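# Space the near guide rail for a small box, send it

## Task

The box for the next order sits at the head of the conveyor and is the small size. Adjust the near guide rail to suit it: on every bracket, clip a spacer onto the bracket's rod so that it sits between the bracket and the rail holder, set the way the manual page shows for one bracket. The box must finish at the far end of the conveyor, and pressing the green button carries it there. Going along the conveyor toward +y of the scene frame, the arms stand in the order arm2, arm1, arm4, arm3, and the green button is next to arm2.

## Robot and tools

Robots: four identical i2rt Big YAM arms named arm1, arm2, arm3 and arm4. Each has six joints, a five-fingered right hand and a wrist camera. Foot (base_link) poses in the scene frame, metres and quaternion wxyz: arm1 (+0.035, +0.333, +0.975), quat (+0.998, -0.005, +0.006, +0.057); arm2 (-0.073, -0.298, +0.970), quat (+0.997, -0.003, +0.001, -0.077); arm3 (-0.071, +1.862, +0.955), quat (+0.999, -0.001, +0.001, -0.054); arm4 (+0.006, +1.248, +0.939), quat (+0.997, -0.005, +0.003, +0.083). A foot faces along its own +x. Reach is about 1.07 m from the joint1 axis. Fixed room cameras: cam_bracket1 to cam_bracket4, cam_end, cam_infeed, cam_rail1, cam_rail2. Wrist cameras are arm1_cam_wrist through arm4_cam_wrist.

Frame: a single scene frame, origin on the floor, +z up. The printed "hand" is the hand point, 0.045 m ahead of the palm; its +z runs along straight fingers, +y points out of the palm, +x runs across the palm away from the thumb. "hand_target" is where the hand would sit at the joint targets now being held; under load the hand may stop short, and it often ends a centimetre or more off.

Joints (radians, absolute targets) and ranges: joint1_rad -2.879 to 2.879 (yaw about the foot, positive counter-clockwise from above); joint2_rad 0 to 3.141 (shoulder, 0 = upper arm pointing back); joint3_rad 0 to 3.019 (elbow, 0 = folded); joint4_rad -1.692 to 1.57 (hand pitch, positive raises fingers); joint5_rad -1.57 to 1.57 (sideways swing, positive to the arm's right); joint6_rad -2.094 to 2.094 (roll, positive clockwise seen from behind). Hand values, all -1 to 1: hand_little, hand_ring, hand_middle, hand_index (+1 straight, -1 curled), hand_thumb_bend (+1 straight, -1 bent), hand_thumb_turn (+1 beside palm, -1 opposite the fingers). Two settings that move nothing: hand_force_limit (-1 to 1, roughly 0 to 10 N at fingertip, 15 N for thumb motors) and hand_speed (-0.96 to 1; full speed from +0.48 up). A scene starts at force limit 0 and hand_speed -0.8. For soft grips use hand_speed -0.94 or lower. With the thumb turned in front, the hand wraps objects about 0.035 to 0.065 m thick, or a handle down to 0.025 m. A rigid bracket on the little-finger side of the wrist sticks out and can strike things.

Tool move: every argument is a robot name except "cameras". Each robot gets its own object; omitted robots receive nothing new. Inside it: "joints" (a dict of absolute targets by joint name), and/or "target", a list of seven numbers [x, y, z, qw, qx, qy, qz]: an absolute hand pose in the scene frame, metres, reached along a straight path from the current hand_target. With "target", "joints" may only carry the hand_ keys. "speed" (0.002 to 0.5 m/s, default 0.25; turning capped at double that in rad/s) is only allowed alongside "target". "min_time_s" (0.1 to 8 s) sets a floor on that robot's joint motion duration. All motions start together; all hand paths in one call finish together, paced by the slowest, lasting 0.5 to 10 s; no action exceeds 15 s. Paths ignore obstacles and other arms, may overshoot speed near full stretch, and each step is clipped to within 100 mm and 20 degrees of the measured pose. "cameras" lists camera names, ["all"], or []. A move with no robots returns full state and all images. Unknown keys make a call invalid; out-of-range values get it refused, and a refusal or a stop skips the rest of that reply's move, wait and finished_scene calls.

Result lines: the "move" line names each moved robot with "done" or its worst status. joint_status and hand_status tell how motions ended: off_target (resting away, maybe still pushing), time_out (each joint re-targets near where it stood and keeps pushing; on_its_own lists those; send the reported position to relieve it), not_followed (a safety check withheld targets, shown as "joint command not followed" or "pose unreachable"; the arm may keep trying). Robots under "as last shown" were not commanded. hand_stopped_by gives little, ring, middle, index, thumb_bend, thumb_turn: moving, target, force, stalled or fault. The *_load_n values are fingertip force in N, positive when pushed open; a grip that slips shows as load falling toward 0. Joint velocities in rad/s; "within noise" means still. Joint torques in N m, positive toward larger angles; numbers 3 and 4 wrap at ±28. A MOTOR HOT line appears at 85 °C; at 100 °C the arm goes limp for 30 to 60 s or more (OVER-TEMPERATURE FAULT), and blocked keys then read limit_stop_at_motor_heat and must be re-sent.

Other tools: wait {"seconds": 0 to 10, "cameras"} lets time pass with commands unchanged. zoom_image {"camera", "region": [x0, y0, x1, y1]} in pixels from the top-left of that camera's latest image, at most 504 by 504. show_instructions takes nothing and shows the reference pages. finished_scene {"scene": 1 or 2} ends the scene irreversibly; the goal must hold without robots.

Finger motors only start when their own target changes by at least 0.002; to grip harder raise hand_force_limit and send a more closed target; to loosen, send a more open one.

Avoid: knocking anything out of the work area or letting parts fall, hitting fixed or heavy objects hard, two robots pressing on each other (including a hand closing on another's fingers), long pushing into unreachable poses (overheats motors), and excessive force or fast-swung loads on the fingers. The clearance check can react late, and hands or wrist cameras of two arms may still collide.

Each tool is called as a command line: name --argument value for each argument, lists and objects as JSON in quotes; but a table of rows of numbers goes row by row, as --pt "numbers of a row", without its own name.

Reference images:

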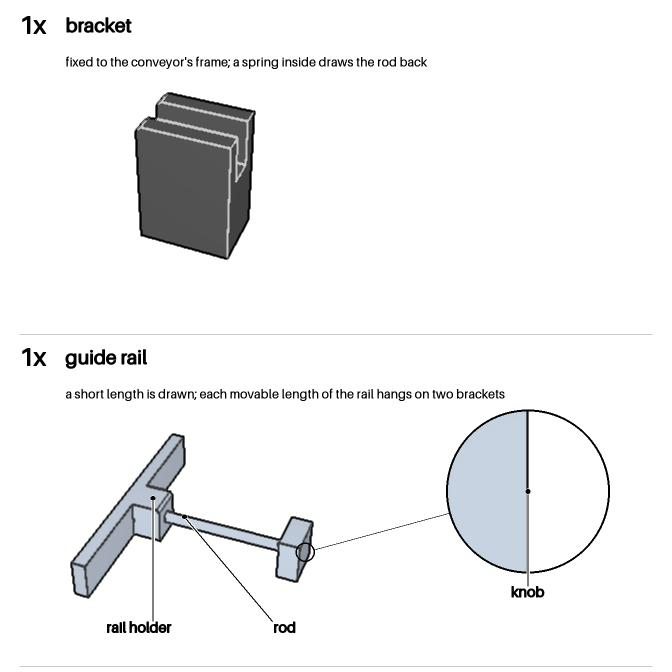

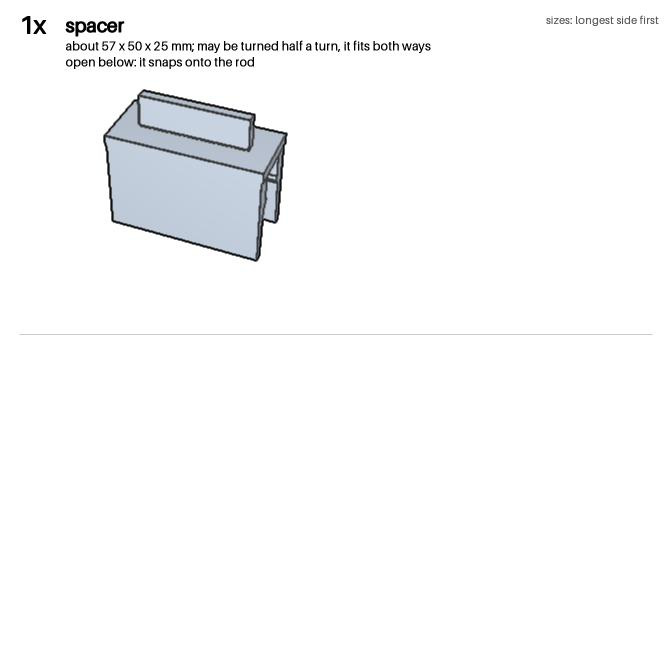

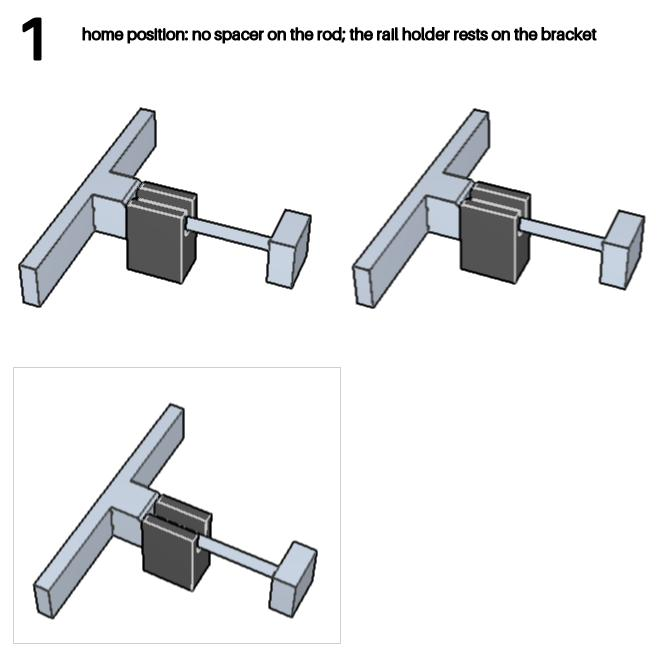

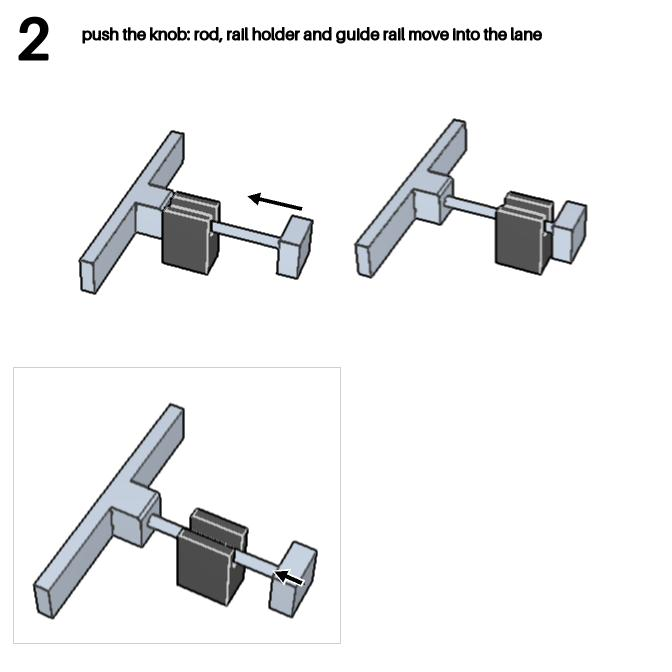

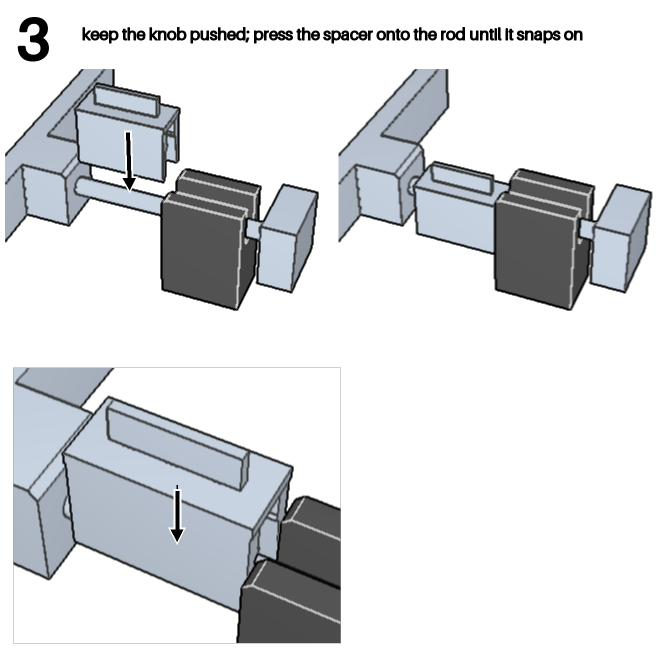

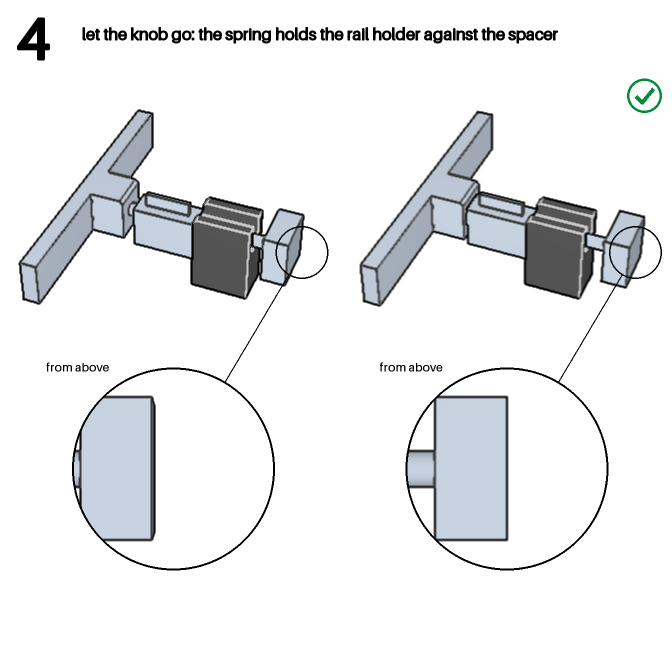

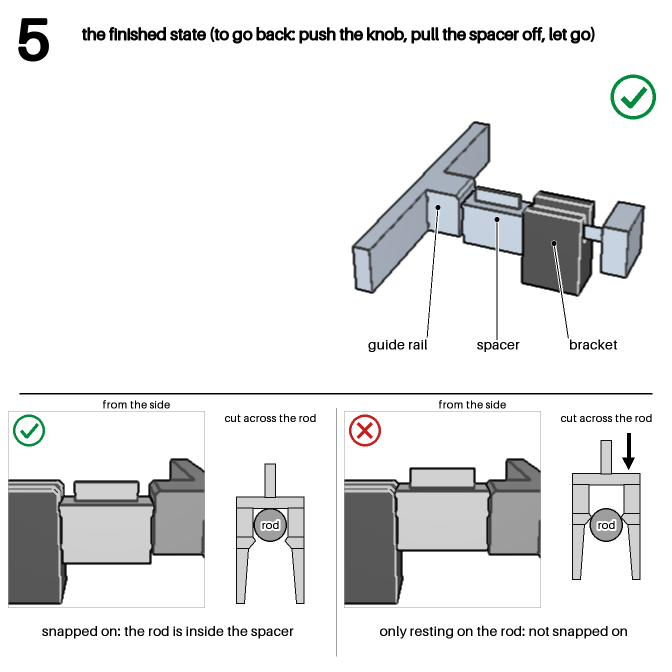

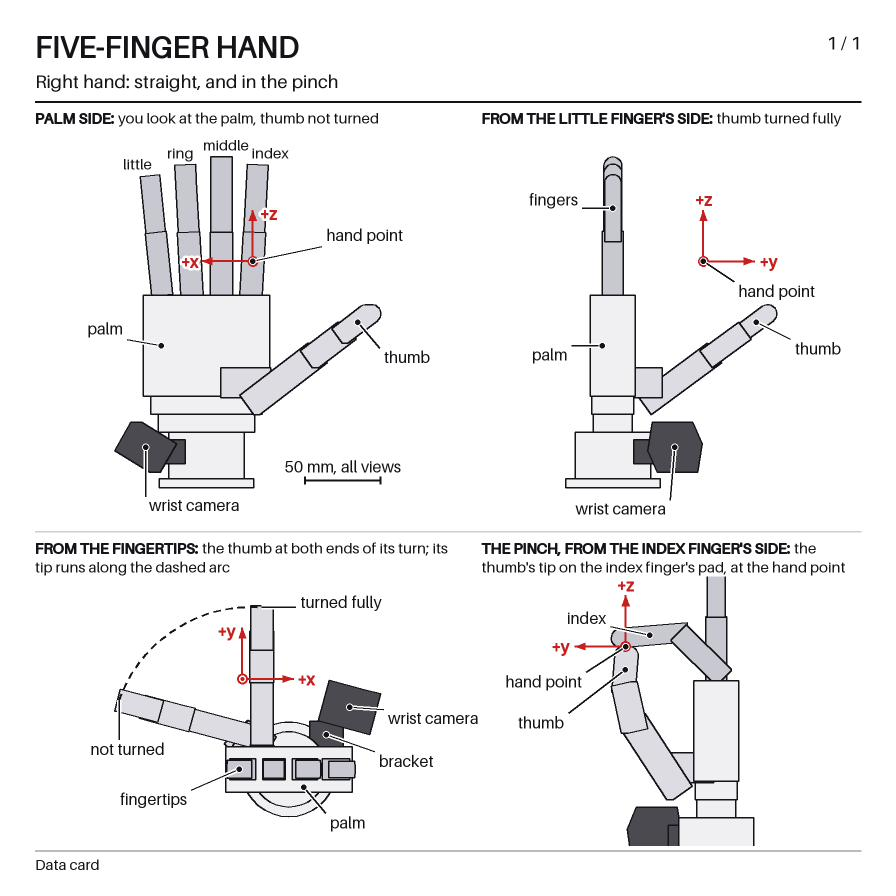

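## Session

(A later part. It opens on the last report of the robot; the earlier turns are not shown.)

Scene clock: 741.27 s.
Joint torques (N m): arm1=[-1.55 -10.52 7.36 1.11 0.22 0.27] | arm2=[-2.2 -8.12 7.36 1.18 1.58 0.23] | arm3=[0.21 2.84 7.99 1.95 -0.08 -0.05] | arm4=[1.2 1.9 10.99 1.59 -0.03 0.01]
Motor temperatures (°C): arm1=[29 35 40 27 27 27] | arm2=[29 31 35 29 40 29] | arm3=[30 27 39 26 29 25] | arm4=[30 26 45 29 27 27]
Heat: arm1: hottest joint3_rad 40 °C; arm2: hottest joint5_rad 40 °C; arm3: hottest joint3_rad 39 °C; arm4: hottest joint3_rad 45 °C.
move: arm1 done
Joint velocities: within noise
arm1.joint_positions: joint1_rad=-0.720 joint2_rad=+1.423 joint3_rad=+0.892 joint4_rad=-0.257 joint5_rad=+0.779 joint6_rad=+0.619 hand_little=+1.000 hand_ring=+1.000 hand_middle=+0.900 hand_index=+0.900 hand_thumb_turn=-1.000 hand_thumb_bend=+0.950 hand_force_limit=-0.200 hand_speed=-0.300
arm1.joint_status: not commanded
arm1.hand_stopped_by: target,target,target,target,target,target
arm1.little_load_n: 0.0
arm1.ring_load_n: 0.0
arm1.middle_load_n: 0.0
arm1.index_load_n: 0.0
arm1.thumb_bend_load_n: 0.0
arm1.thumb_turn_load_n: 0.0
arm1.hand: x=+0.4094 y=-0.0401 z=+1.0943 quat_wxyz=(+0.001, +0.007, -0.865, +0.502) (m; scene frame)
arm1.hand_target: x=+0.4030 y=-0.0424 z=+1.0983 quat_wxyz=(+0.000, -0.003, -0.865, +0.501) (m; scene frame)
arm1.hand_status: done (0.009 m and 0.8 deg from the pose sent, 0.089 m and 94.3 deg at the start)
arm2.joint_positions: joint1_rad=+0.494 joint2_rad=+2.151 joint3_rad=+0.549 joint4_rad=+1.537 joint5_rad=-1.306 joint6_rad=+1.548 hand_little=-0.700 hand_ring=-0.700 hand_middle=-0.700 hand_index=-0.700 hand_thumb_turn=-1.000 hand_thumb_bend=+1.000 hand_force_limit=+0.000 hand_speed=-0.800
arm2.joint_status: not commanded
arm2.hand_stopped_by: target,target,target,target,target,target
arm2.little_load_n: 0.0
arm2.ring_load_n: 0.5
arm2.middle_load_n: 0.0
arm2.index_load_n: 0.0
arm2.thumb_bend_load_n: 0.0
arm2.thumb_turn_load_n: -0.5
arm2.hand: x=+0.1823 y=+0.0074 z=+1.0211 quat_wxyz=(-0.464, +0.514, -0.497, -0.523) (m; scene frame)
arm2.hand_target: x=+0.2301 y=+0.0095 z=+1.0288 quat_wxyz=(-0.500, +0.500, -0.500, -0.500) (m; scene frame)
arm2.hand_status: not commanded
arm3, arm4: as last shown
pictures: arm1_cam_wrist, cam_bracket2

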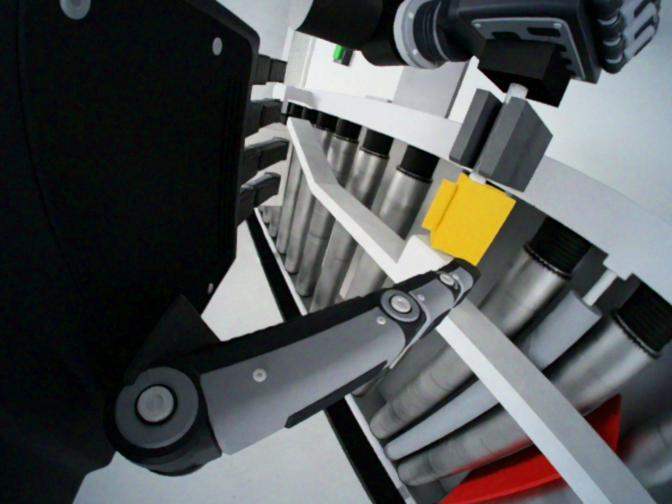

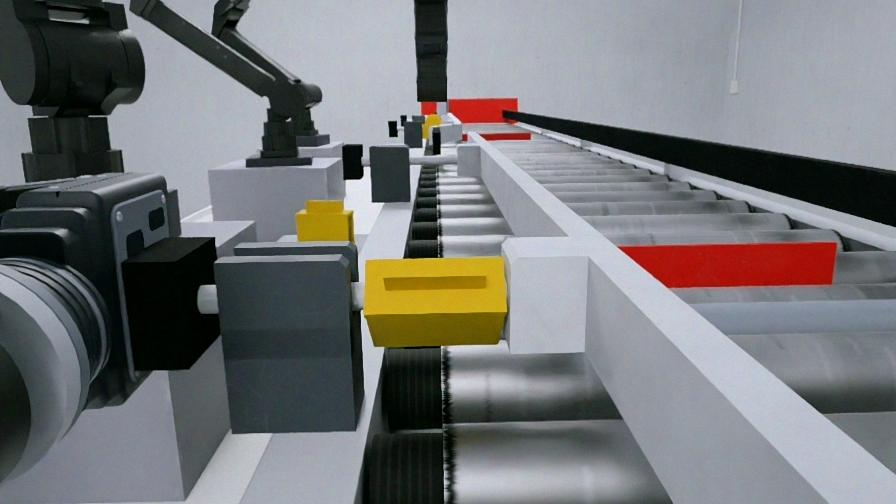

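move --arm1 '{"target": [0.407, -0.0535, 1.012, 0, 0, 0.864, -0.503], "speed": 0.06}' --cameras '["arm1_cam_wrist","cam_bracket2"]'

Scene clock: 749.37 s.
Joint torques (N m): arm1=[-1.38 -8.88 6.02 2.67 0.22 0] | arm2=[-2.14 -8.12 7.35 1.16 1.58 0.23] | arm3=[0.21 2.84 7.98 1.95 -0.07 -0.05] | arm4=[1.26 1.96 11.02 1.55 -0.02 0.02]
Motor temperatures (°C): arm1=[29 35 39 27 27 27] | arm2=[29 31 35 29 40 29] | arm3=[30 27 39 26 29 25] | arm4=[30 26 45 29 27 27]
Heat: arm1: hottest joint3_rad 39 °C; arm2: hottest joint5_rad 40 °C; arm3: hottest joint3_rad 39 °C; arm4: hottest joint3_rad 45 °C.
move: arm1 off_target
Joint velocities: within noise
arm1.joint_positions: joint1_rad=-0.729 joint2_rad=+1.565 joint3_rad=+0.812 joint4_rad=-0.013 joint5_rad=+0.772 joint6_rad=+0.619 hand_little=+1.000 hand_ring=+1.000 hand_middle=+0.900 hand_index=+0.900 hand_thumb_turn=-1.000 hand_thumb_bend=+0.950 hand_force_limit=-0.200 hand_speed=-0.300
arm1.joint_status: not commanded
arm1.hand_stopped_by: target,target,target,target,target,target
arm1.little_load_n: 0.0
arm1.ring_load_n: 0.0
arm1.middle_load_n: 0.0
arm1.index_load_n: 0.0
arm1.thumb_bend_load_n: 0.0
arm1.thumb_turn_load_n: 0.0
arm1.hand: x=+0.4130 y=-0.0481 z=+1.0239 quat_wxyz=(-0.007, +0.000, -0.863, +0.506) (m; scene frame)
arm1.hand_target: x=+0.4064 y=-0.0521 z=+1.0132 quat_wxyz=(+0.000, +0.000, -0.864, +0.503) (m; scene frame)
arm1.hand_status: off_target (0.014 m and 0.9 deg from the pose sent, 0.083 m and 0.8 deg at the start)
arm2, arm3, arm4: as last shown
arm2.ring_load_n: 0.0
arm2.thumb_turn_load_n: 0.0
pictures: arm1_cam_wrist, cam_bracket2

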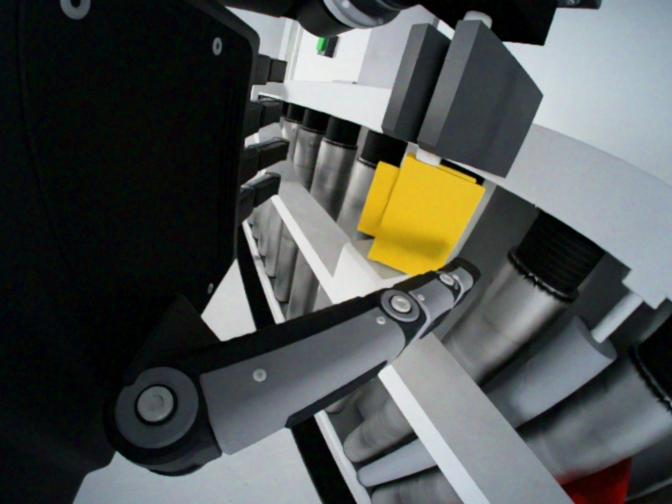

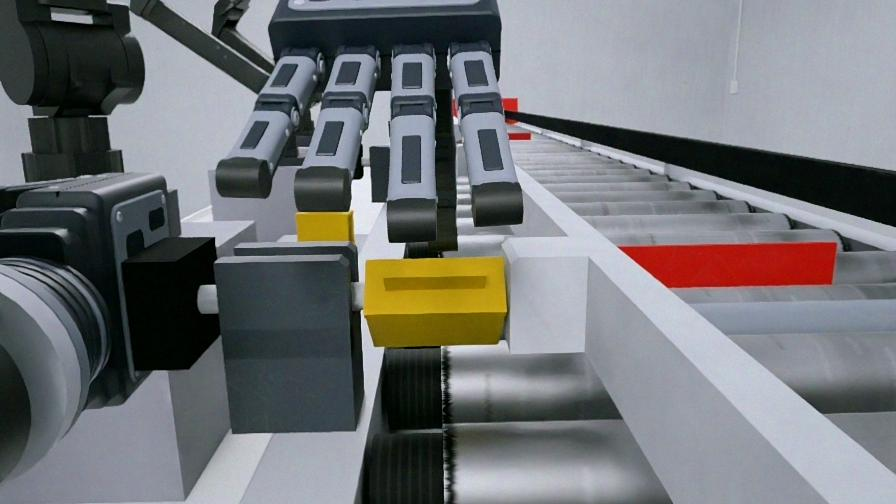

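move --arm1 '{"joints": {"joint1_rad": -0.772}}' --cameras '["cam_bracket2"]'

Scene clock: 753.27 s.
Joint torques (N m): arm1=[-1.44 -9.41 6.02 2.5 0.26 0.03] | arm2=[-2.26 -8.12 7.35 1.18 1.58 0.23] | arm3=[0.21 2.84 7.99 1.96 -0.07 -0.05] | arm4=[1.2 2.02 11 1.61 -0.02 0.02]
Motor temperatures (°C): arm1=[29 35 40 27 27 27] | arm2=[29 31 35 29 40 29] | arm3=[30 27 39 26 29 25] | arm4=[30 26 45 29 27 27]
Heat: arm1: hottest joint3_rad 40 °C; arm2: hottest joint5_rad 40 °C; arm3: hottest joint3_rad 39 °C; arm4: hottest joint3_rad 45 °C.
move: arm1 done
Joint velocities: within noise
arm1.joint_positions: joint1_rad=-0.769 joint2_rad=+1.565 joint3_rad=+0.812 joint4_rad=-0.013 joint5_rad=+0.770 joint6_rad=+0.619 hand_little=+1.000 hand_ring=+1.000 hand_middle=+0.900 hand_index=+0.900 hand_thumb_turn=-1.000 hand_thumb_bend=+0.950 hand_force_limit=-0.200 hand_speed=-0.300
arm1.joint_status: all done
arm1.hand_stopped_by: target,target,target,target,target,target
arm1.little_load_n: 0.0
arm1.ring_load_n: 0.0
arm1.middle_load_n: 0.0
arm1.index_load_n: 0.0
arm1.thumb_bend_load_n: 0.0
arm1.thumb_turn_load_n: 0.0
arm1.hand: x=+0.3977 y=-0.0627 z=+1.0241 quat_wxyz=(+0.002, -0.017, -0.863, +0.506) (m; scene frame)
arm1.hand_target: x=+0.3931 y=-0.0645 z=+1.0135 quat_wxyz=(+0.008, -0.015, -0.864, +0.503) (m; scene frame)
arm1.hand_status: not commanded
arm2, arm3, arm4: as last shown
arm2.thumb_turn_load_n: -0.5
pictures: cam_bracket2

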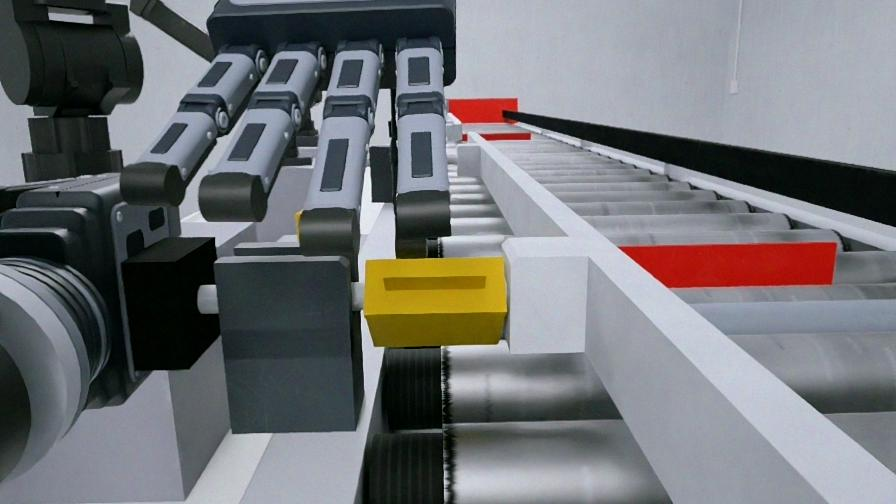

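move --arm1 '{"joints": {"joint1_rad": -0.745}}' --cameras '["cam_bracket2"]'

Scene clock: 756.50 s.
Joint torques (N m): arm1=[0.73 -9 5.98 2.59 0.31 0.01] | arm2=[-2.2 -8.12 7.35 1.18 1.58 0.22] | arm3=[0.21 2.9 7.98 1.96 -0.07 -0.05] | arm4=[1.2 1.85 11.02 1.55 -0.02 0.01]
Motor temperatures (°C): arm1=[29 35 40 27 27 27] | arm2=[29 31 35 29 40 29] | arm3=[30 27 39 26 29 25] | arm4=[30 26 45 29 27 27]
Heat: arm1: hottest joint3_rad 40 °C; arm2: hottest joint5_rad 40 °C; arm3: hottest joint3_rad 39 °C; arm4: hottest joint3_rad 45 °C.
move: arm1 done
Joint velocities: within noise
arm1.joint_positions: joint1_rad=-0.752 joint2_rad=+1.565 joint3_rad=+0.812 joint4_rad=-0.013 joint5_rad=+0.770 joint6_rad=+0.619 hand_little=+1.000 hand_ring=+1.000 hand_middle=+0.900 hand_index=+0.900 hand_thumb_turn=-1.000 hand_thumb_bend=+0.950 hand_force_limit=-0.200 hand_speed=-0.300
arm1.joint_status: all done
arm1.hand_stopped_by: target,target,target,target,target,target
arm1.little_load_n: 0.0
arm1.ring_load_n: 0.0
arm1.middle_load_n: 0.0
arm1.index_load_n: 0.0
arm1.thumb_bend_load_n: 0.0
arm1.thumb_turn_load_n: 0.0
arm1.hand: x=+0.4043 y=-0.0566 z=+1.0240 quat_wxyz=(-0.002, -0.010, -0.863, +0.506) (m; scene frame)
arm1.hand_target: x=+0.4085 y=-0.0501 z=+1.0131 quat_wxyz=(-0.002, +0.003, -0.864, +0.503) (m; scene frame)
arm1.hand_status: not commanded
arm2, arm3, arm4: as last shown
pictures: cam_bracket2

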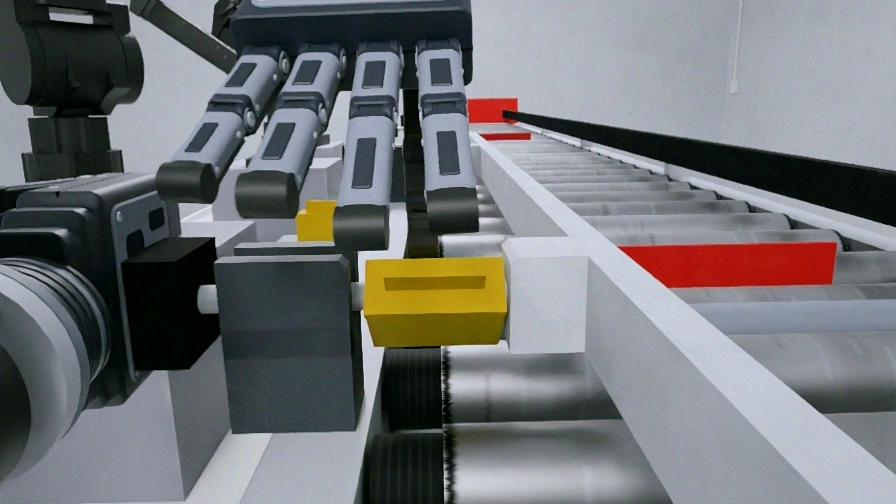

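move --arm1 '{"target": [0.4085, -0.0505, 1.005, -0.002, 0.002, 0.864, -0.503], "speed": 0.05}' --cameras '["cam_bracket2"]'

Scene clock: 760.67 s.
Joint torques (N m): arm1=[0.67 -8.7 5.79 2.71 0.52 0.13] | arm2=[-2.26 -8.12 7.36 1.16 1.58 0.23] | arm3=[0.21 2.84 7.98 1.95 -0.07 -0.05] | arm4=[1.14 1.85 11.02 1.57 -0.02 0.02]
Motor temperatures (°C): arm1=[29 35 40 27 28 27] | arm2=[29 31 35 29 40 29] | arm3=[30 27 39 26 29 25] | arm4=[30 26 45 29 27 27]
Heat: arm1: hottest joint3_rad 40 °C; arm2: hottest joint5_rad 40 °C; arm3: hottest joint3_rad 39 °C; arm4: hottest joint3_rad 45 °C.
move: arm1 off_target
Joint velocities: within noise
arm1.joint_positions: joint1_rad=-0.751 joint2_rad=+1.582 joint3_rad=+0.812 joint4_rad=-0.004 joint5_rad=+0.775 joint6_rad=+0.619 hand_little=+1.000 hand_ring=+1.000 hand_middle=+0.900 hand_index=+0.900 hand_thumb_turn=-1.000 hand_thumb_bend=+0.950 hand_force_limit=-0.200 hand_speed=-0.300
arm1.joint_status: not commanded
arm1.hand_stopped_by: target,target,target,target,target,target
arm1.little_load_n: 0.0
arm1.ring_load_n: 0.0
arm1.middle_load_n: 0.0
arm1.index_load_n: 0.0
arm1.thumb_bend_load_n: 0.0
arm1.thumb_turn_load_n: 0.0
arm1.hand: x=+0.4044 y=-0.0568 z=+1.0172 quat_wxyz=(+0.002, -0.008, -0.863, +0.505) (m; scene frame)
arm1.hand_target: x=+0.4072 y=-0.0506 z=+1.0048 quat_wxyz=(+0.003, -0.002, -0.864, +0.503) (m; scene frame)
arm1.hand_status: off_target (0.014 m and 0.8 deg from the pose sent, 0.020 m and 1.1 deg at the start)
arm2: as last shown
arm2.thumb_turn_load_n: 0.0
arm3.joint_positions: joint1_rad=-0.183 joint2_rad=+0.625 joint3_rad=+1.366 joint4_rad=-1.295 joint5_rad=-0.032 joint6_rad=-1.282 hand_little=+1.000 hand_ring=+1.000 hand_middle=+1.000 hand_index=+1.000 hand_thumb_turn=+1.000 hand_thumb_bend=+1.000 hand_force_limit=+0.000 hand_speed=-0.800
arm3.joint_status: not commanded
arm3.hand_stopped_by: target,target,target,target,target,target
arm3.little_load_n: 0.0
arm3.ring_load_n: 0.0
arm3.middle_load_n: 0.0
arm3.index_load_n: 0.0
arm3.thumb_bend_load_n: -0.5
arm3.thumb_turn_load_n: 0.0
arm3.hand: x=+0.1497 y=+1.7528 z=+1.4379 quat_wxyz=(-0.013, +0.840, -0.241, +0.485) (m; scene frame)
arm3.hand_target: x=+0.1486 y=+1.7531 z=+1.4470 quat_wxyz=(-0.012, +0.835, -0.240, +0.494) (m; scene frame)
arm3.hand_status: not commanded
arm4.joint_positions: joint1_rad=+0.056 joint2_rad=+0.613 joint3_rad=+1.388 joint4_rad=-1.297 joint5_rad=-0.175 joint6_rad=-1.058 hand_little=+1.000 hand_ring=+1.000 hand_middle=+1.000 hand_index=+1.000 hand_thumb_turn=+1.000 hand_thumb_bend=+1.000 hand_force_limit=+0.000 hand_speed=-0.800
arm4.joint_status: not commanded
arm4.hand_stopped_by: target,target,target,target,target,target
arm4.little_load_n: 0.0
arm4.ring_load_n: 0.0
arm4.middle_load_n: 0.0
arm4.index_load_n: 0.0
arm4.thumb_bend_load_n: 0.0
arm4.thumb_turn_load_n: 0.0
arm4.hand: x=+0.2350 y=+1.3014 z=+1.4241 quat_wxyz=(-0.245, +0.862, -0.080, +0.436) (m; scene frame)
arm4.hand_target: x=+0.2341 y=+1.3014 z=+1.4375 quat_wxyz=(-0.249, +0.855, -0.077, +0.449) (m; scene frame)
arm4.hand_status: not commanded
pictures: cam_bracket2

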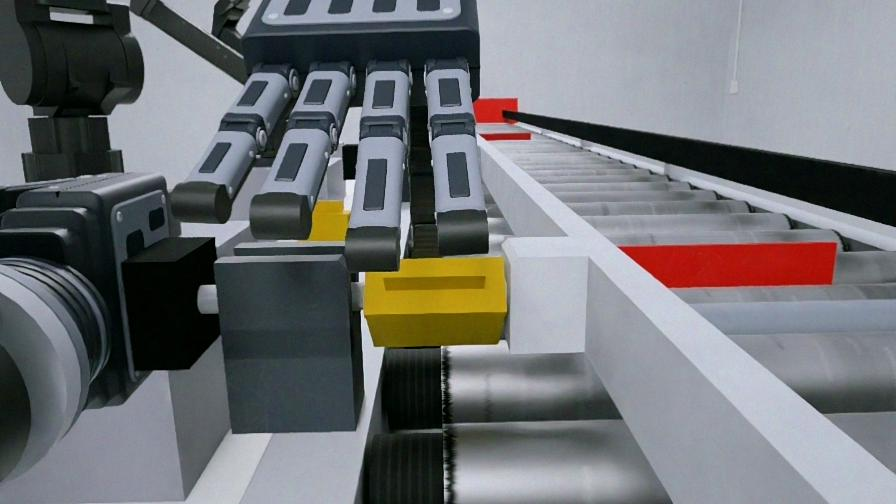

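move --arm1 '{"joints": {"hand_speed": -0.8, "hand_index": 0.4, "hand_middle": 0.4, "hand_thumb_bend": 0.55}}' --cameras '["cam_bracket2"]'

move --arm1 '{"joints": {"hand_speed": -0.92, "hand_force_limit": 0.0, "hand_index": -0.25, "hand_middle": -0.25}}' --cameras '["cam_bracket2","arm1_cam_wrist"]'

Scene clock: 767.67 s.
Joint torques (N m): arm1=[0.21 -8.53 5.76 2.66 0.53 0.13] | arm2=[-2.14 -8.12 7.36 1.17 1.58 0.23] | arm3=[0.21 2.9 7.99 1.96 -0.07 -0.05] | arm4=[1.26 1.96 11.02 1.55 -0.02 0.02]
Motor temperatures (°C): arm1=[29 35 40 27 28 27] | arm2=[29 31 35 29 40 29] | arm3=[30 27 39 26 29 25] | arm4=[29 26 45 29 27 27]
Heat: arm1: hottest joint3_rad 40 °C; arm2: hottest joint5_rad 40 °C; arm3: hottest joint3_rad 39 °C; arm4: hottest joint3_rad 45 °C.
move: arm1 done
Joint velocities: within noise
arm1.joint_positions: joint1_rad=-0.751 joint2_rad=+1.582 joint3_rad=+0.812 joint4_rad=-0.004 joint5_rad=+0.775 joint6_rad=+0.619 hand_little=+1.000 hand_ring=+1.000 hand_middle=+0.400 hand_index=+0.400 hand_thumb_turn=-1.000 hand_thumb_bend=+0.550 hand_force_limit=-0.200 hand_speed=-0.800
arm1.joint_status: all done
arm1.hand_stopped_by: target,target,target,target,target,target
arm1.little_load_n: 0.0
arm1.ring_load_n: 0.0
arm1.middle_load_n: 0.0
arm1.index_load_n: 0.0
arm1.thumb_bend_load_n: 0.0
arm1.thumb_turn_load_n: 0.0
arm1.hand: x=+0.4044 y=-0.0568 z=+1.0172 quat_wxyz=(+0.002, -0.008, -0.863, +0.505) (m; scene frame)
arm1.hand_target: x=+0.4072 y=-0.0506 z=+1.0048 quat_wxyz=(+0.003, -0.002, -0.864, +0.503) (m; scene frame)
arm1.hand_status: not commanded
arm2, arm3, arm4: as last shown
arm3.thumb_bend_load_n: 0.0
pictures: cam_bracket2

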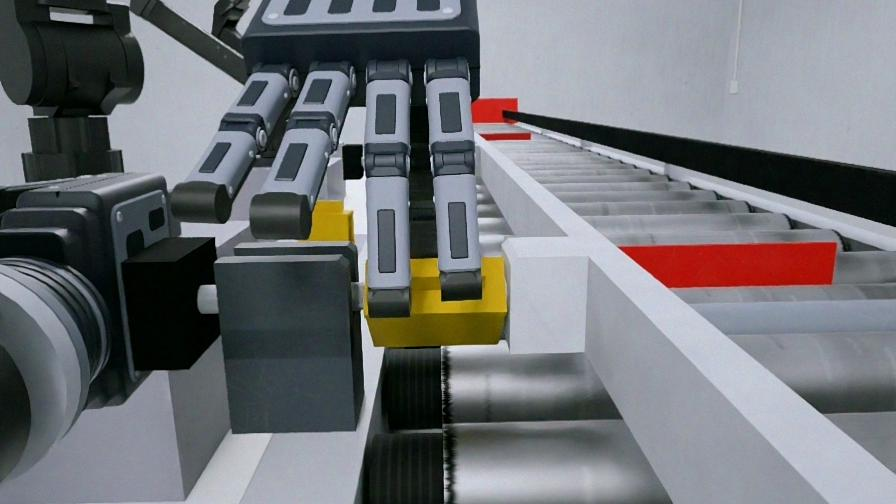

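Scene clock: 771.03 s.
Joint torques (N m): arm1=[0.91 -8.76 5.71 2.76 0.53 0.14] | arm2=[-2.2 -8.12 7.34 1.17 1.58 0.23] | arm3=[0.26 2.84 7.98 1.95 -0.07 -0.05] | arm4=[1.14 1.96 10.97 1.57 -0.03 0.02]
Motor temperatures (°C): arm1=[29 35 40 27 28 27] | arm2=[29 31 35 29 40 29] | arm3=[30 27 40 26 29 25] | arm4=[29 26 45 29 27 27]
Heat: arm1: hottest joint3_rad 40 °C; arm2: hottest joint5_rad 40 °C; arm3: hottest joint3_rad 40 °C; arm4: hottest joint3_rad 45 °C.
move: arm1 done
Joint velocities: within noise
arm1.joint_positions: joint1_rad=-0.751 joint2_rad=+1.582 joint3_rad=+0.812 joint4_rad=-0.004 joint5_rad=+0.775 joint6_rad=+0.619 hand_little=+1.000 hand_ring=+1.000 hand_middle=-0.250 hand_index=-0.250 hand_thumb_turn=-1.000 hand_thumb_bend=+0.550 hand_force_limit=+0.000 hand_speed=-0.920
arm1.joint_status: all done
arm1.hand_stopped_by: target,target,target,target,target,target
arm1.little_load_n: 0.0
arm1.ring_load_n: 0.0
arm1.middle_load_n: 0.0
arm1.index_load_n: 0.0
arm1.thumb_bend_load_n: 0.0
arm1.thumb_turn_load_n: 0.0
arm1.hand: x=+0.4044 y=-0.0568 z=+1.0172 quat_wxyz=(+0.002, -0.008, -0.863, +0.505) (m; scene frame)
arm1.hand_target: x=+0.4072 y=-0.0506 z=+1.0048 quat_wxyz=(+0.003, -0.002, -0.864, +0.503) (m; scene frame)
arm1.hand_status: not commanded
arm2, arm3, arm4: as last shown
arm2.thumb_turn_load_n: -0.5
arm3.index_load_n: 0.5
pictures: arm1_cam_wrist, cam_bracket2

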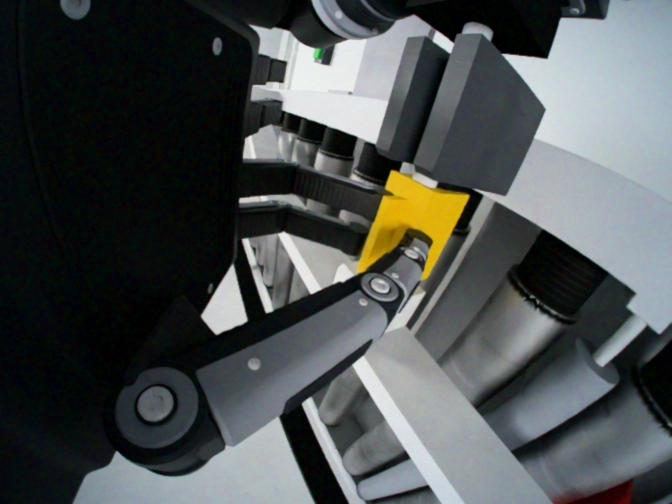

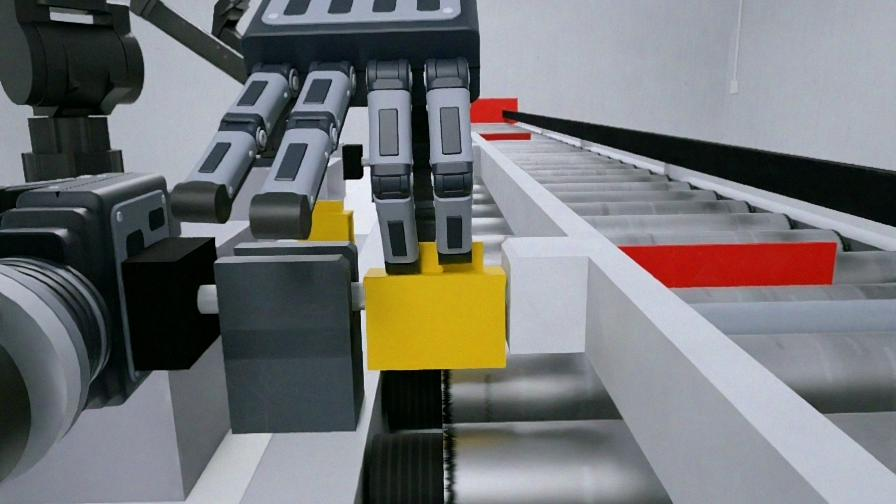

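zoom_image --camera "cam_bracket2" --region '[340, 200, 540, 400]'

zoom_image --camera "arm1_cam_wrist" --region '[330, 130, 500, 300]'

Scaled by 2.520.

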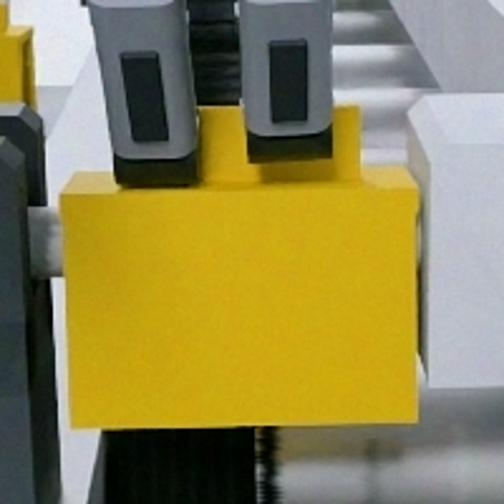

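Scaled by 2.965 from the camera's 672x504 image, which has a finer 960x720 frame.

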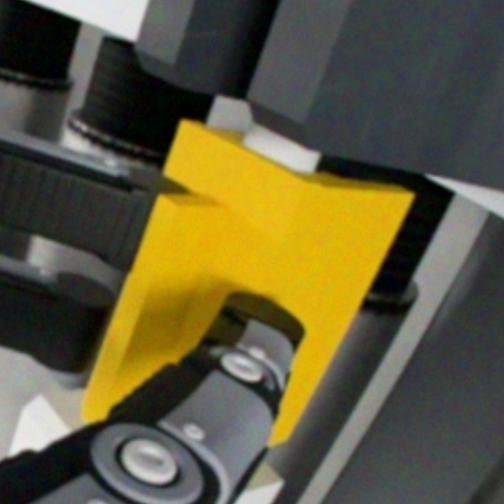

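move --arm1 '{"joints": {"hand_speed": -0.8, "hand_index": 0.5, "hand_middle": 0.5, "hand_thumb_bend": 0.85}}' --cameras '["cam_bracket2","cam_bracket3","cam_bracket4"]'

zoom_image --camera "cam_bracket3" --region '[350, 160, 550, 360]'

zoom_image --camera "cam_bracket4" --region '[350, 160, 550, 360]'

zoom_image --camera "cam_bracket2" --region '[340, 200, 540, 400]'

Scene clock: 790.93 s.
Joint torques (N m): arm1=[0.67 -8.53 5.82 2.56 0.53 0.15] | arm2=[-2.2 -8.12 7.35 1.18 1.58 0.23] | arm3=[0.21 2.9 7.98 1.96 -0.08 -0.05] | arm4=[1.2 1.9 11.04 1.58 -0.02 0.02]
Motor temperatures (°C): arm1=[29 35 40 27 28 27] | arm2=[29 31 35 29 41 29] | arm3=[30 27 40 26 29 25] | arm4=[29 26 45 29 27 27]
Heat: arm1: hottest joint3_rad 40 °C; arm2: hottest joint5_rad 41 °C; arm3: hottest joint3_rad 40 °C; arm4: hottest joint3_rad 45 °C.
move: arm1 done
Joint velocities: within noise
arm1.joint_positions: joint1_rad=-0.751 joint2_rad=+1.582 joint3_rad=+0.812 joint4_rad=-0.004 joint5_rad=+0.775 joint6_rad=+0.619 hand_little=+1.000 hand_ring=+1.000 hand_middle=+0.500 hand_index=+0.500 hand_thumb_turn=-1.000 hand_thumb_bend=+0.850 hand_force_limit=+0.000 hand_speed=-0.800
arm1.joint_status: all done
arm1.hand_stopped_by: target,target,target,target,target,target
arm1.little_load_n: 0.0
arm1.ring_load_n: 0.0
arm1.middle_load_n: 0.0
arm1.index_load_n: 0.0
arm1.thumb_bend_load_n: 0.0
arm1.thumb_turn_load_n: 0.0
arm1.hand: x=+0.4044 y=-0.0568 z=+1.0172 quat_wxyz=(+0.002, -0.008, -0.863, +0.505) (m; scene frame)
arm1.hand_target: x=+0.4072 y=-0.0506 z=+1.0048 quat_wxyz=(+0.003, -0.002, -0.864, +0.503) (m; scene frame)
arm1.hand_status: not commanded
arm2, arm3, arm4: as last shown
arm2.ring_load_n: 0.5
arm2.thumb_turn_load_n: 0.0
arm3.index_load_n: 0.0
pictures: cam_bracket2, cam_bracket3, cam_bracket4

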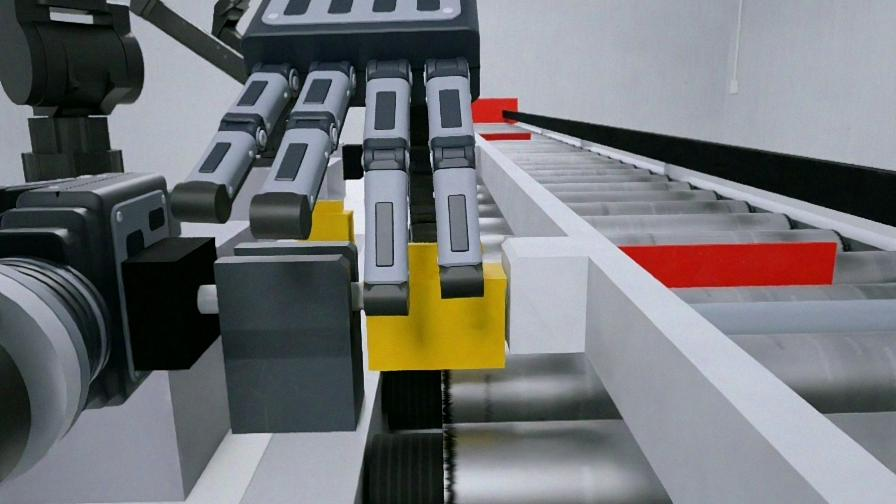

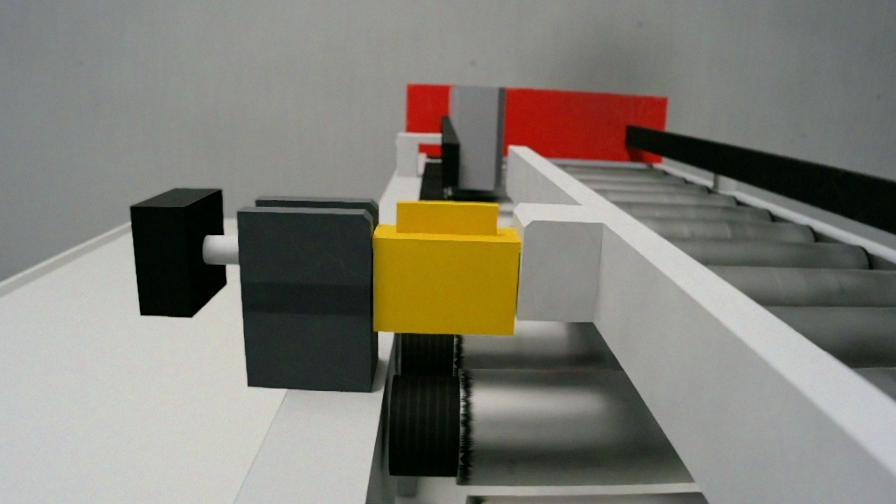

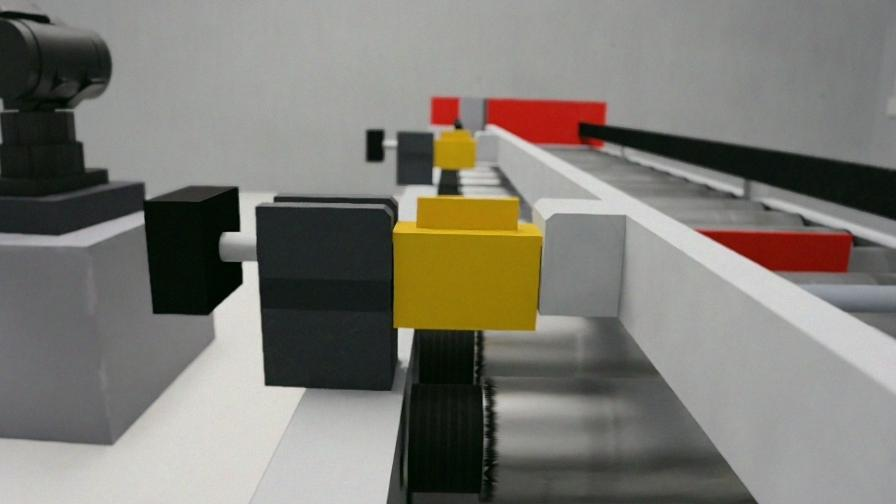

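Scaled by 2.520.

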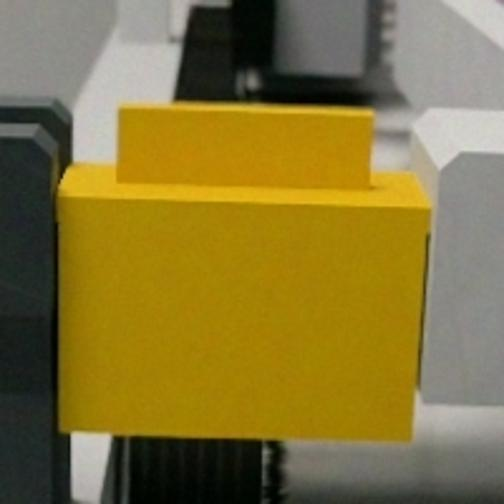

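Scaled by 2.520.

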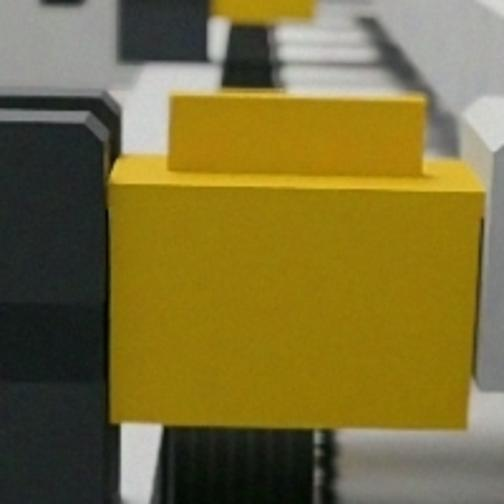

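Scaled by 2.520.

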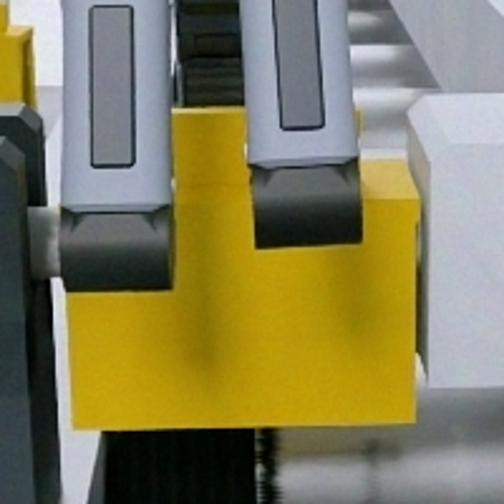

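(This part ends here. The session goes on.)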